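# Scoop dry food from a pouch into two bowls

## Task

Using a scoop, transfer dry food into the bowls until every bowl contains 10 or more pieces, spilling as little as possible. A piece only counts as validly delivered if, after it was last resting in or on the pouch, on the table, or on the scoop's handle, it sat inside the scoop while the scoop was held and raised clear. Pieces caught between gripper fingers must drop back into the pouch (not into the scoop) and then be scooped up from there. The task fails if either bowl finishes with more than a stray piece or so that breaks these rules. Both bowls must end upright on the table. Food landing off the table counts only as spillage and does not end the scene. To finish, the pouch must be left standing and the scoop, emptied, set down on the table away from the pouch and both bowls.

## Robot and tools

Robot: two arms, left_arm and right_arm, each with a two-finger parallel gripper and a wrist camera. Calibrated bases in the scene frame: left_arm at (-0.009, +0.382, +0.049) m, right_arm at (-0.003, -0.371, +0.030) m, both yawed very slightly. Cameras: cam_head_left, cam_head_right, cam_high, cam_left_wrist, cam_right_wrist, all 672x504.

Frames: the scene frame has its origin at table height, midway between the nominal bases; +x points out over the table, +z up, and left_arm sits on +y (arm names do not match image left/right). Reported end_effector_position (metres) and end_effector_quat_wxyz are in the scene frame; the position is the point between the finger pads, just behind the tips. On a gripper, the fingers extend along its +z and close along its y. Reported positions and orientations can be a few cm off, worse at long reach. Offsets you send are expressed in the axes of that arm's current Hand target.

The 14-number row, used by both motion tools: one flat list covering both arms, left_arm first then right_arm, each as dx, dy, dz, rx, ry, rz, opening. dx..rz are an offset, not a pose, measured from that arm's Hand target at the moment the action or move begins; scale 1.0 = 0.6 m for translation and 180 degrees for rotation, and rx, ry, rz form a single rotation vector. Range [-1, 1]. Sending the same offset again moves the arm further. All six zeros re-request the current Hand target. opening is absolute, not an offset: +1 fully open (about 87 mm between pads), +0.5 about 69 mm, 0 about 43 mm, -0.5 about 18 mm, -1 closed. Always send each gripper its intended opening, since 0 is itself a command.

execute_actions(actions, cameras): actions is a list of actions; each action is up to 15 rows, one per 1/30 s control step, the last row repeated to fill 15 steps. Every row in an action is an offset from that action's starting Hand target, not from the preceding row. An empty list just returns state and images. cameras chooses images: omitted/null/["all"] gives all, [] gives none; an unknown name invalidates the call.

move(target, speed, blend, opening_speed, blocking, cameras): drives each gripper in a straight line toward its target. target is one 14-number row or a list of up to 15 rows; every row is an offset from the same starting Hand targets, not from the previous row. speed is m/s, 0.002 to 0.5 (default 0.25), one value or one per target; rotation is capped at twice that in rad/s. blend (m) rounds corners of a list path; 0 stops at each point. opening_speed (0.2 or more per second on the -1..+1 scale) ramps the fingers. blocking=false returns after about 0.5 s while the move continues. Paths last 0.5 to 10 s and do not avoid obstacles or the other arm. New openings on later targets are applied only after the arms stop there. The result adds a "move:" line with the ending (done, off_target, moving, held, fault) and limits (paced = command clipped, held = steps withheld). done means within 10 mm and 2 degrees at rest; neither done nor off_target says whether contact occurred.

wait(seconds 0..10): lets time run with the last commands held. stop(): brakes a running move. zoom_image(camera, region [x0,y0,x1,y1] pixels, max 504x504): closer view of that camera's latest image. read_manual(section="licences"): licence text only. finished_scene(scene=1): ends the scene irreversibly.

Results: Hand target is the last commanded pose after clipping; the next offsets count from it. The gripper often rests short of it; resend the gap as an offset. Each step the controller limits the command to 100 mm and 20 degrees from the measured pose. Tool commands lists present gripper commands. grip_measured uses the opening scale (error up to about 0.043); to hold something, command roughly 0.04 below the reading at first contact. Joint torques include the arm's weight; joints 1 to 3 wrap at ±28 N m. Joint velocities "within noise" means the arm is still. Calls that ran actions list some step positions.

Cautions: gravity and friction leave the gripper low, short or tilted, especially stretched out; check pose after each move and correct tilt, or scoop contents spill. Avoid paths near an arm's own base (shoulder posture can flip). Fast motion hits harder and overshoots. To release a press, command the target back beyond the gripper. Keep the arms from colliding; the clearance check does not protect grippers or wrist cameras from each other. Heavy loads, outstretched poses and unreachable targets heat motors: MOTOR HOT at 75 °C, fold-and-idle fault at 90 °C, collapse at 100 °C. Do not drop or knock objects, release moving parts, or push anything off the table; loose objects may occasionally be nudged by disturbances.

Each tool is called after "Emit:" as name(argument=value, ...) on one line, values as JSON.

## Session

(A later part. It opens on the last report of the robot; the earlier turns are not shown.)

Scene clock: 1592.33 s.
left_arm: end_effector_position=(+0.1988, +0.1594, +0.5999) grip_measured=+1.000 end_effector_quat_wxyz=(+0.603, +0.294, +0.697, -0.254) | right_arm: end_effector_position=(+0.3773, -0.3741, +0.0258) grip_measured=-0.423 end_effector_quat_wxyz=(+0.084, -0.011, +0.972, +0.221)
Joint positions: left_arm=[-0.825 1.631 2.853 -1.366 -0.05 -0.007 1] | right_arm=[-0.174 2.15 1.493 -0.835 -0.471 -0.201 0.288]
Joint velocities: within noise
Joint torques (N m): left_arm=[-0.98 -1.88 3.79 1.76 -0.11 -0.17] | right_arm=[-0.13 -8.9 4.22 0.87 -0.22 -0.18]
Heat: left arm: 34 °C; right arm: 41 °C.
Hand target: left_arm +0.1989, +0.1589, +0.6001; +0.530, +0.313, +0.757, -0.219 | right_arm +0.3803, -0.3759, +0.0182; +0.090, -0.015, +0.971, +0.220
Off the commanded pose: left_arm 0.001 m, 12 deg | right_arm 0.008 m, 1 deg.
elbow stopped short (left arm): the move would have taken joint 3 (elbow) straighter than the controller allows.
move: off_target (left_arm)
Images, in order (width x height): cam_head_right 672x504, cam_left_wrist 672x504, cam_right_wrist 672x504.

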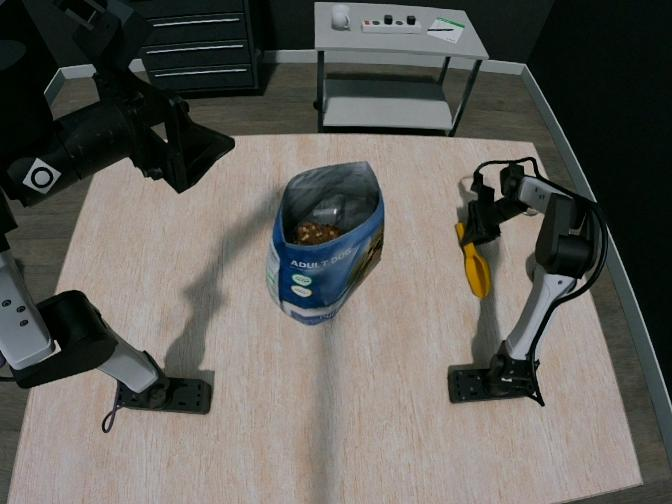

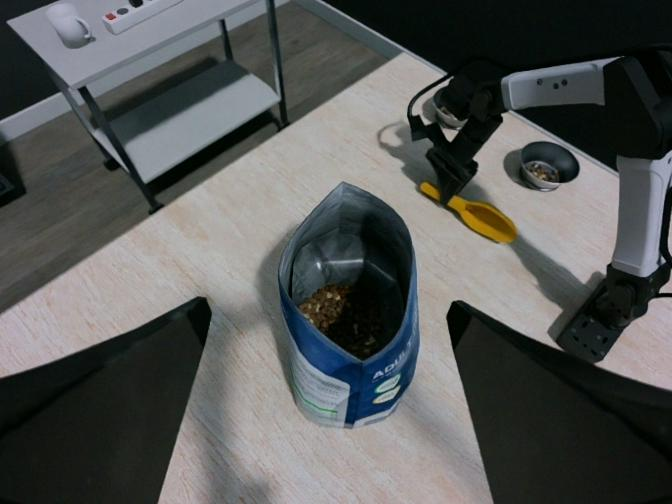

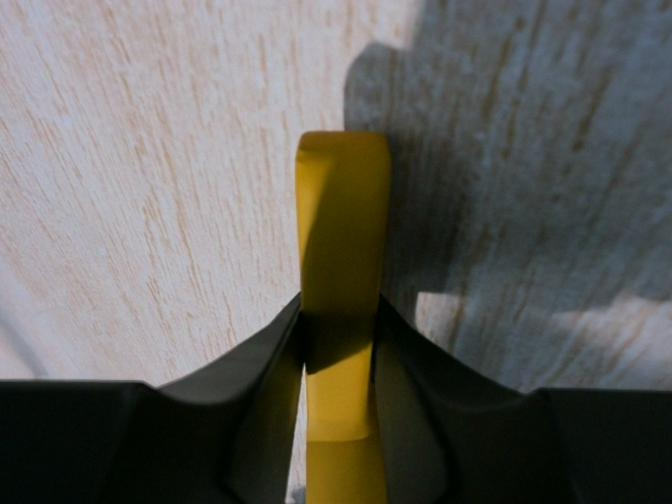

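Emit:
move(target=[0,0,0,0,0,0,1,0.0027,-0.0064,0.0133,0,0,0,-1], speed=0.03, cameras=["cam_left_wrist","cam_right_wrist"])

Emit:
zoom_image(camera="cam_left_wrist", region=[410, 150, 530, 260])

Scene clock: 1596.33 s.
left_arm: end_effector_position=(+0.1988, +0.1594, +0.5999) grip_measured=+1.000 end_effector_quat_wxyz=(+0.603, +0.294, +0.697, -0.254) | right_arm: end_effector_position=(+0.3770, -0.3734, +0.0199) grip_measured=-0.423 end_effector_quat_wxyz=(+0.083, -0.010, +0.971, +0.223)
Joint positions: left_arm=[-0.825 1.631 2.853 -1.366 -0.05 -0.007 1] | right_arm=[-0.174 2.159 1.482 -0.816 -0.474 -0.201 0.288]
Joint velocities: within noise
Joint torques (N m): left_arm=[-0.96 -1.87 3.79 1.76 -0.11 -0.18] | right_arm=[-0.09 -8.4 3.88 0.95 -0.19 -0.2]
Heat: left arm: 34 °C; right arm: 41 °C.
Hand target: left_arm +0.1989, +0.1589, +0.6001; +0.530, +0.313, +0.757, -0.219 | right_arm +0.3802, -0.3759, +0.0091; +0.090, -0.015, +0.971, +0.220
Off the commanded pose: left_arm 0.001 m, 12 deg | right_arm 0.011 m, 1 deg.
elbow stopped short (left arm): the move would have taken joint 3 (elbow) straighter than the controller allows.
move: off_target (left_arm, right_arm)
Images, in order (width x height): cam_left_wrist 672x504, cam_right_wrist 672x504.

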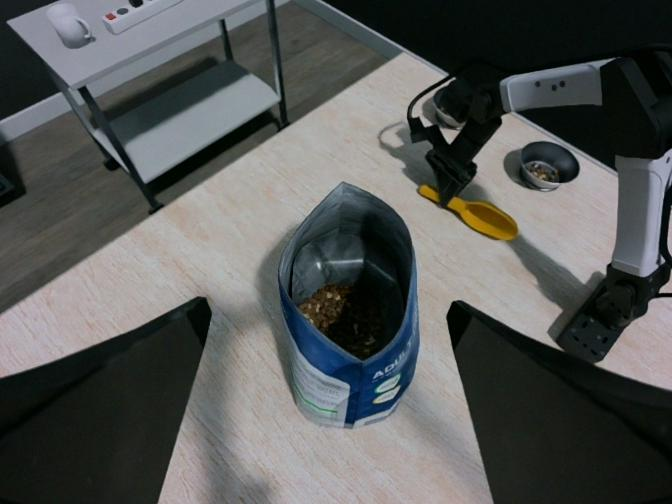

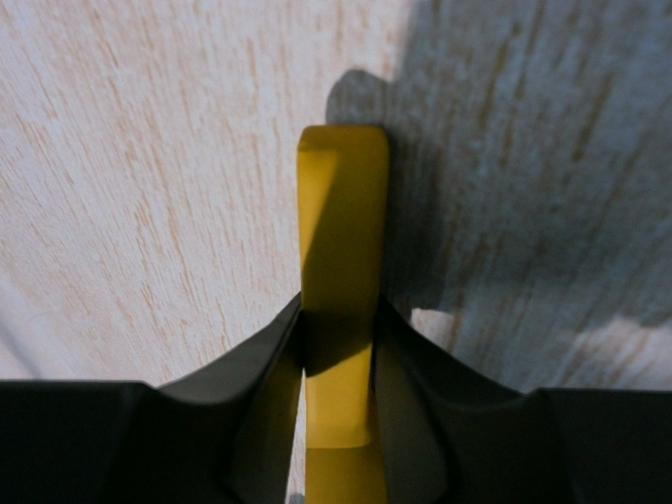

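Scaled by 4.200.

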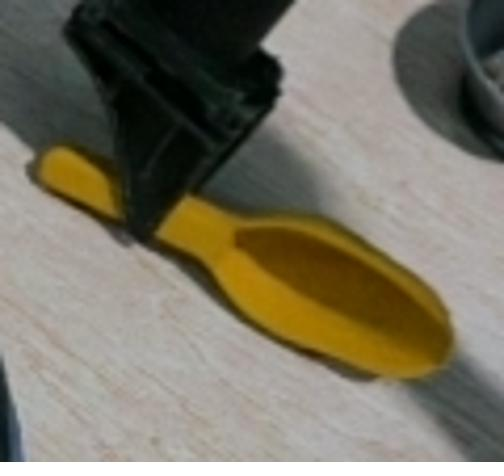

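Emit:
move(target=[0,0,0,0,0,0,1,-0.0018,0.0042,-0.0089,0,0,0,-1], speed=0.03, cameras=[])

Emit:
move(target=[0,0,0,0,0,0,1,0,0,0,0,0,0,-0.25], opening_speed=0.4, cameras=["cam_left_wrist","cam_right_wrist"])

Emit:
zoom_image(camera="cam_left_wrist", region=[410, 150, 530, 260])

Scene clock: 1602.83 s.
left_arm: end_effector_position=(+0.1988, +0.1594, +0.5999) grip_measured=+1.000 end_effector_quat_wxyz=(+0.603, +0.294, +0.697, -0.254) | right_arm: end_effector_position=(+0.3770, -0.3734, +0.0199) grip_measured=-0.423 end_effector_quat_wxyz=(+0.083, -0.010, +0.971, +0.223)
Joint positions: left_arm=[-0.825 1.631 2.853 -1.366 -0.05 -0.007 1] | right_arm=[-0.174 2.159 1.482 -0.816 -0.474 -0.201 0.288]
Joint velocities: within noise
Joint torques (N m): left_arm=[-0.96 -1.87 3.79 1.76 -0.11 -0.18] | right_arm=[-0.1 -9.25 4.64 0.73 -0.18 -0.18]
Heat: left arm: 34 °C; right arm: 41 °C.
Hand target: left_arm +0.1989, +0.1589, +0.6001; +0.530, +0.313, +0.757, -0.219 | right_arm +0.3802, -0.3760, +0.0151; +0.090, -0.015, +0.971, +0.220
Off the commanded pose: left_arm 0.001 m, 12 deg | right_arm 0.006 m, 1 deg.
elbow stopped short (left arm): the move would have taken joint 3 (elbow) straighter than the controller allows.
move: off_target (left_arm)
No camera images: "cameras" was empty.

Scene clock: 1604.93 s.
left_arm: end_effector_position=(+0.1988, +0.1594, +0.5999) grip_measured=+1.000 end_effector_quat_wxyz=(+0.603, +0.294, +0.697, -0.254) | right_arm: end_effector_position=(+0.3772, -0.3717, +0.0205) grip_measured=-0.250 end_effector_quat_wxyz=(+0.084, -0.011, +0.970, +0.228)
Joint positions: left_arm=[-0.825 1.631 2.853 -1.366 -0.05 -0.007 1] | right_arm=[-0.174 2.16 1.482 -0.816 -0.485 -0.201 0.375]
Joint velocities: within noise
Joint torques (N m): left_arm=[-0.98 -1.87 3.81 1.76 -0.11 -0.17] | right_arm=[-0.13 -9.22 4.57 0.74 -0.1 -0.17]
Heat: left arm: 34 °C; right arm: 41 °C.
Hand target: left_arm +0.1989, +0.1589, +0.6001; +0.530, +0.313, +0.757, -0.219 | right_arm +0.3802, -0.3759, +0.0151; +0.090, -0.015, +0.971, +0.220
Off the commanded pose: left_arm 0.001 m, 12 deg | right_arm 0.008 m, 1 deg.
elbow stopped short (left arm): the move would have taken joint 3 (elbow) straighter than the controller allows.
move: off_target (left_arm)
Images, in order (width x height): cam_left_wrist 672x504, cam_right_wrist 672x504.

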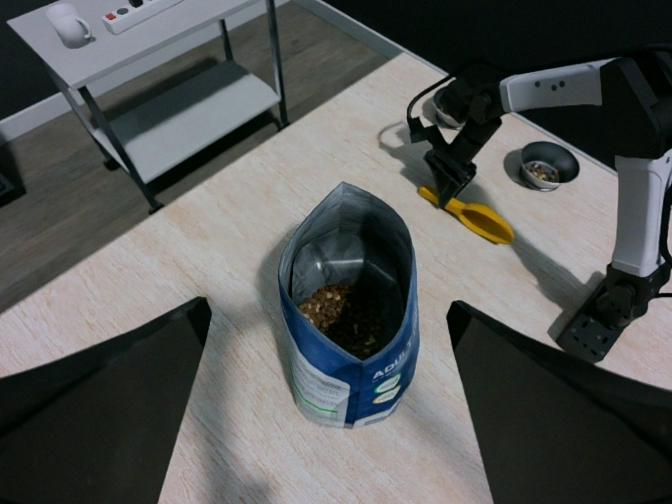

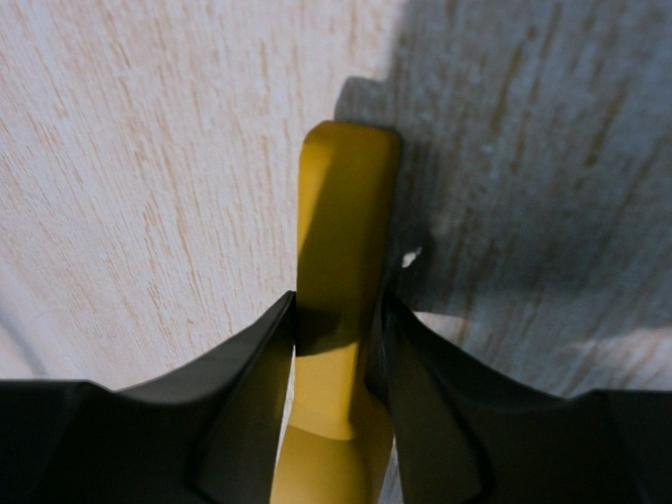

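Scaled by 4.200.

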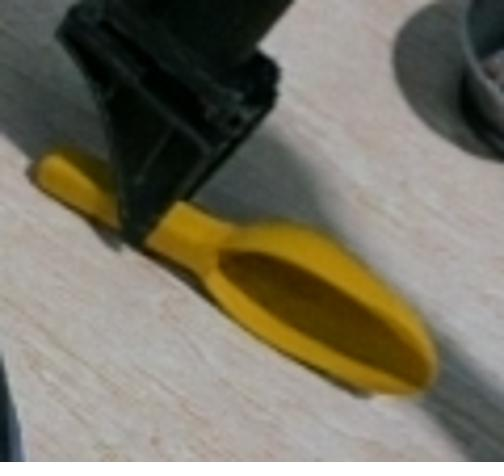

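Emit:
move(target=[0,0,0,0,0,0,1,0,0,0,0,0,0,0.1], opening_speed=0.5, cameras=["cam_left_wrist","cam_right_wrist"])

Emit:
zoom_image(camera="cam_left_wrist", region=[410, 150, 530, 260])

Scene clock: 1609.33 s.
left_arm: end_effector_position=(+0.1988, +0.1594, +0.5999) grip_measured=+1.000 end_effector_quat_wxyz=(+0.603, +0.294, +0.697, -0.254) | right_arm: end_effector_position=(+0.3762, -0.3643, +0.0249) grip_measured=+0.099 end_effector_quat_wxyz=(+0.083, -0.009, +0.965, +0.250)
Joint positions: left_arm=[-0.825 1.631 2.853 -1.366 -0.05 -0.007 1] | right_arm=[-0.174 2.16 1.485 -0.829 -0.529 -0.199 0.55]
Joint velocities: within noise
Joint torques (N m): left_arm=[-0.96 -1.87 3.79 1.76 -0.11 -0.18] | right_arm=[-0.2 -9.24 4.51 0.83 0.29 -0.21]
Heat: left arm: 34 °C; right arm: 41 °C.
Hand target: left_arm +0.1989, +0.1589, +0.6001; +0.530, +0.313, +0.757, -0.219 | right_arm +0.3803, -0.3760, +0.0151; +0.090, -0.015, +0.971, +0.220
Off the commanded pose: left_arm 0.001 m, 12 deg | right_arm 0.016 m, 4 deg.
elbow stopped short (left arm): the move would have taken joint 3 (elbow) straighter than the controller allows.
move: off_target (left_arm, right_arm)
Images, in order (width x height): cam_left_wrist 672x504, cam_right_wrist 672x504.

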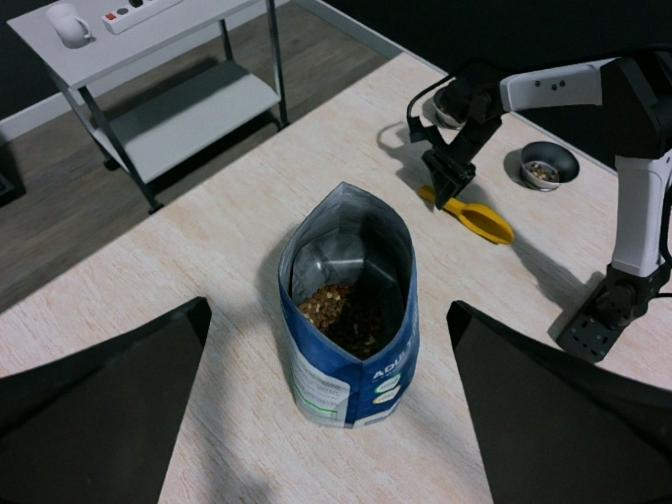

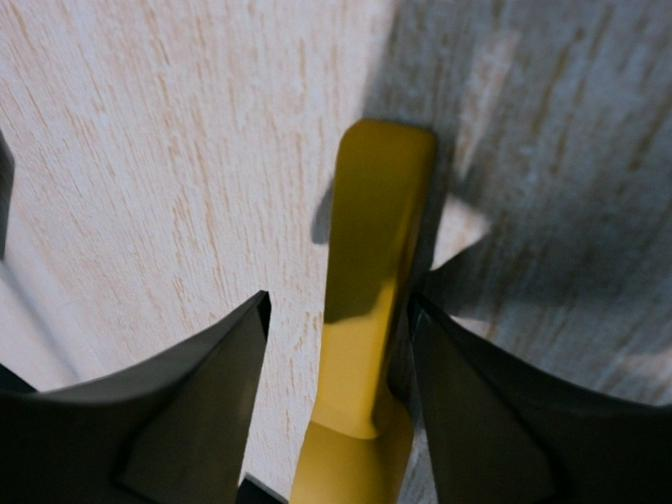

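Scaled by 4.200.

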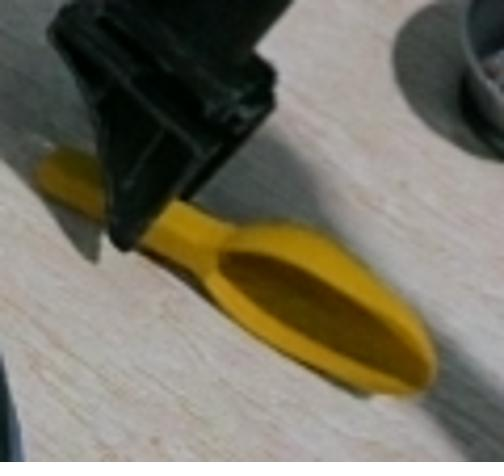

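Emit:
move(target=[[0,0,0,0,0,0,1,0,0,-0.05,0,0,0,0.1],[0,0,0,0,0,0,1,0,0,-0.2,0,0,0,0.1]], speed=[0.05,0.12], blend=0.01, cameras=["cam_left_wrist","cam_right_wrist"])

Emit:
zoom_image(camera="cam_left_wrist", region=[410, 60, 610, 260])

Scene clock: 1617.17 s.
left_arm: end_effector_position=(+0.1988, +0.1594, +0.5999) grip_measured=+1.000 end_effector_quat_wxyz=(+0.603, +0.294, +0.697, -0.254) | right_arm: end_effector_position=(+0.3532, -0.4220, +0.1024) grip_measured=+0.100 end_effector_quat_wxyz=(+0.061, -0.002, +0.970, +0.236)
Joint positions: left_arm=[-0.825 1.631 2.853 -1.366 -0.05 -0.007 1] | right_arm=[-0.312 2.096 1.713 -1.233 -0.49 -0.352 0.55]
Joint velocities: within noise
Joint torques (N m): left_arm=[-0.98 -1.87 3.81 1.76 -0.11 -0.17] | right_arm=[-0.01 -13.35 7.58 0.24 -0.13 -0.23]
Heat: left arm: 34 °C; right arm: 42 °C.
Hand target: left_arm +0.1989, +0.1589, +0.6001; +0.530, +0.313, +0.757, -0.219 | right_arm +0.3601, -0.4274, +0.1216; +0.090, -0.016, +0.971, +0.220
Off the commanded pose: left_arm 0.001 m, 12 deg | right_arm 0.021 m, 4 deg.
elbow stopped short (left arm): the move would have taken joint 3 (elbow) straighter than the controller allows.
move: off_target (left_arm, right_arm)
Images, in order (width x height): cam_left_wrist 672x504, cam_right_wrist 672x504.

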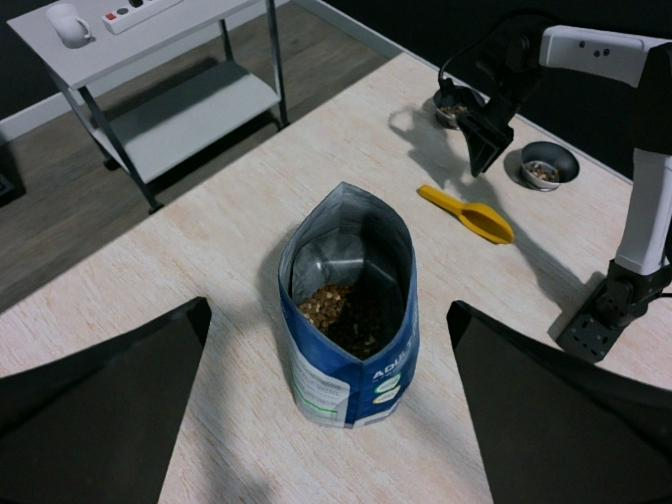

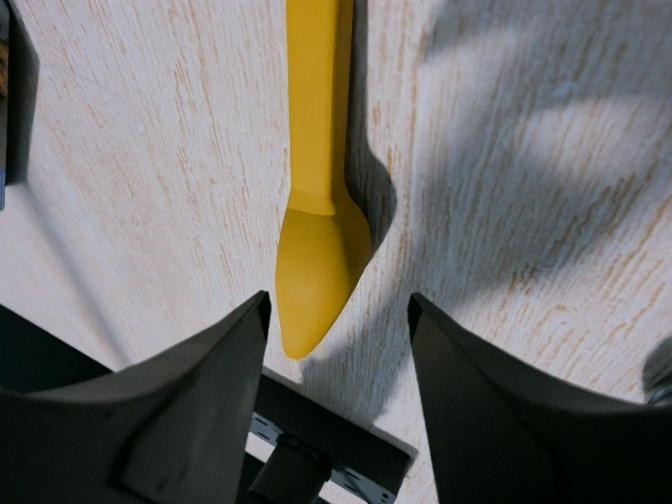

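Scaled by 2.520.

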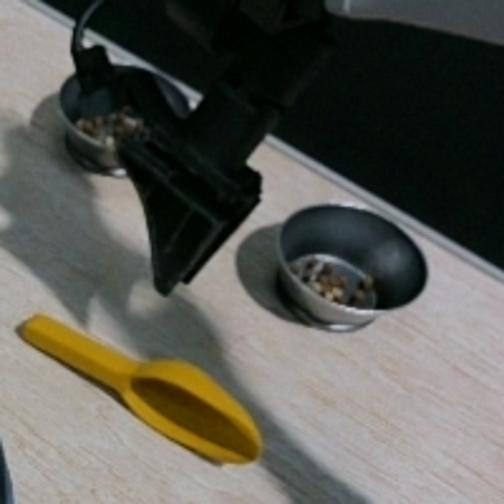

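Emit:
move(target=[0,0,0,0,0,0,1,-0.03,0.071,-0.148,0,0,0,0.1], speed=0.15, cameras=["cam_high","cam_left_wrist","cam_right_wrist","cam_head_right","cam_head_left"])

Emit:
zoom_image(camera="cam_high", region=[330, 50, 590, 310])

Emit:
zoom_image(camera="cam_head_right", region=[220, 120, 620, 420])

Emit:
zoom_image(camera="cam_left_wrist", region=[240, 60, 620, 440])

Scene clock: 1623.13 s.
left_arm: end_effector_position=(+0.1988, +0.1594, +0.5999) grip_measured=+1.000 end_effector_quat_wxyz=(+0.603, +0.294, +0.697, -0.254) | right_arm: end_effector_position=(+0.3600, -0.4242, +0.2022) grip_measured=+0.100 end_effector_quat_wxyz=(+0.094, -0.009, +0.970, +0.224)
Joint positions: left_arm=[-0.825 1.631 2.853 -1.366 -0.05 -0.007 1] | right_arm=[-0.312 2.078 2.096 -1.56 -0.49 -0.348 0.55]
Joint velocities: within noise
Joint torques (N m): left_arm=[-0.99 -1.85 3.82 1.76 -0.11 -0.18] | right_arm=[-0.32 -13.04 7.08 0.37 -0.15 0.04]
Heat: left arm: 34 °C; right arm: 43 °C.
Hand target: left_arm +0.1989, +0.1589, +0.6001; +0.530, +0.313, +0.757, -0.219 | right_arm +0.3600, -0.4273, +0.2218; +0.090, -0.016, +0.971, +0.220
Off the commanded pose: left_arm 0.001 m, 12 deg | right_arm 0.020 m, 1 deg.
elbow stopped short (left arm): the move would have taken joint 3 (elbow) straighter than the controller allows.
joint sent to its limit (right arm) — joint 4 (wrist pitch), lower limit. The joint targets are off in orientation, not in position.
move: off_target (left_arm, right_arm)

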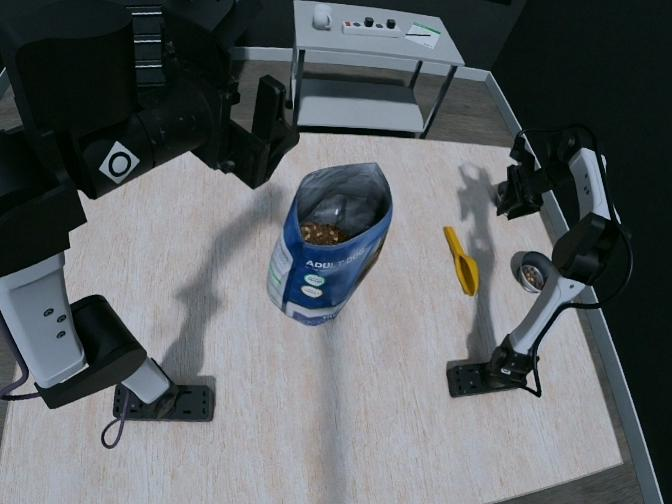

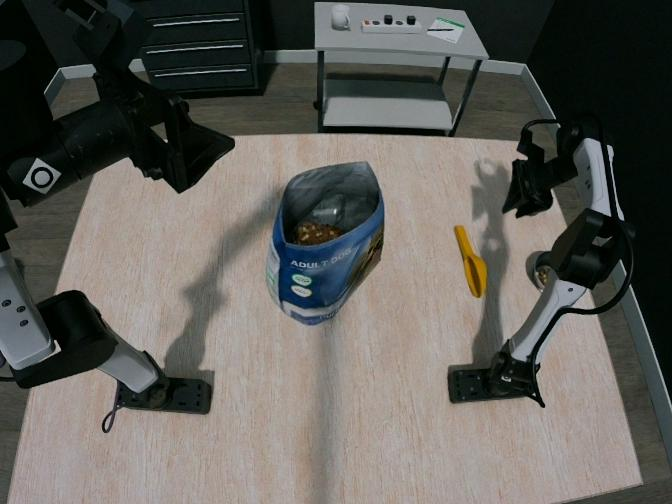

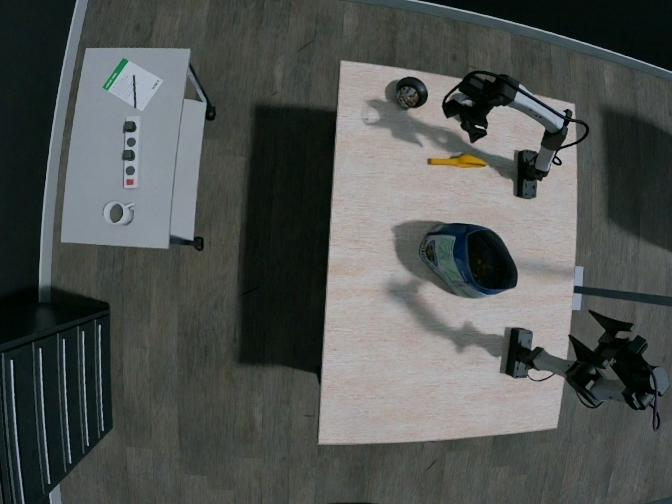

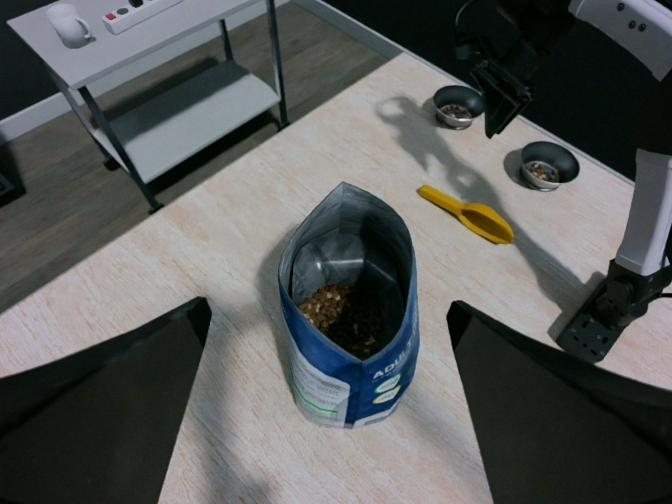

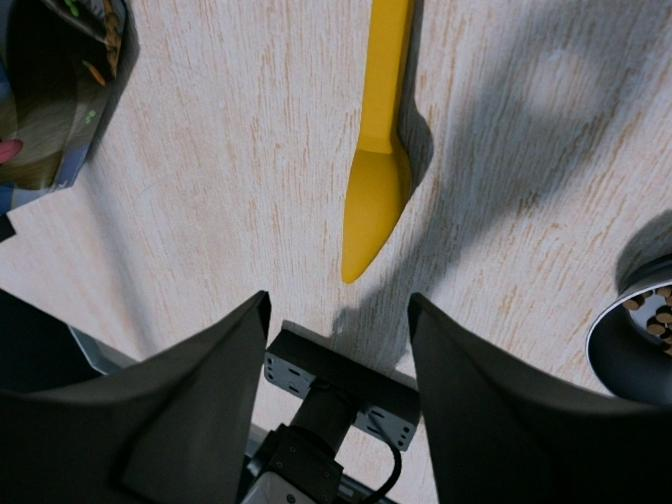

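Scaled by 1.938.

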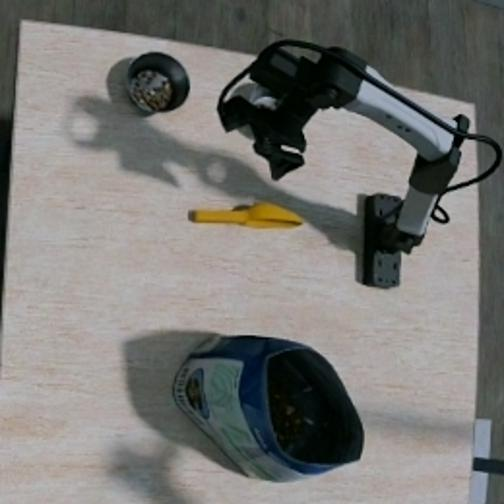

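Scaled by 1.260.

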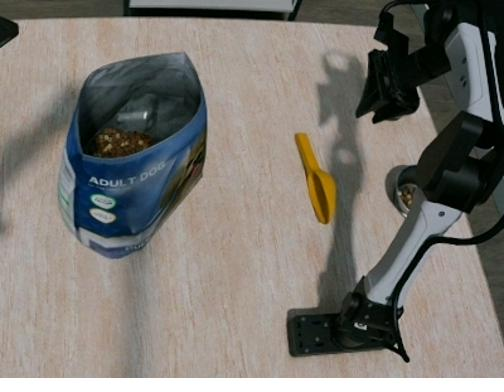

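Scaled by 1.326.

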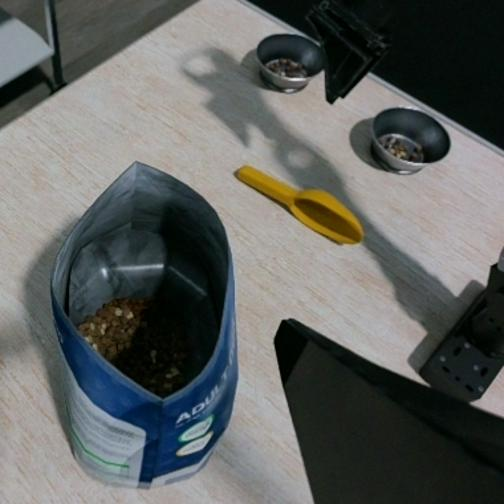

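Emit:
zoom_image(camera="cam_left_wrist", region=[410, 130, 590, 260])

Scaled by 2.800.

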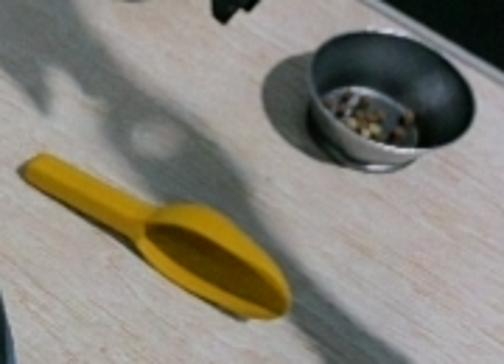

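Emit:
finished_scene()

The scene is finished: the task was done.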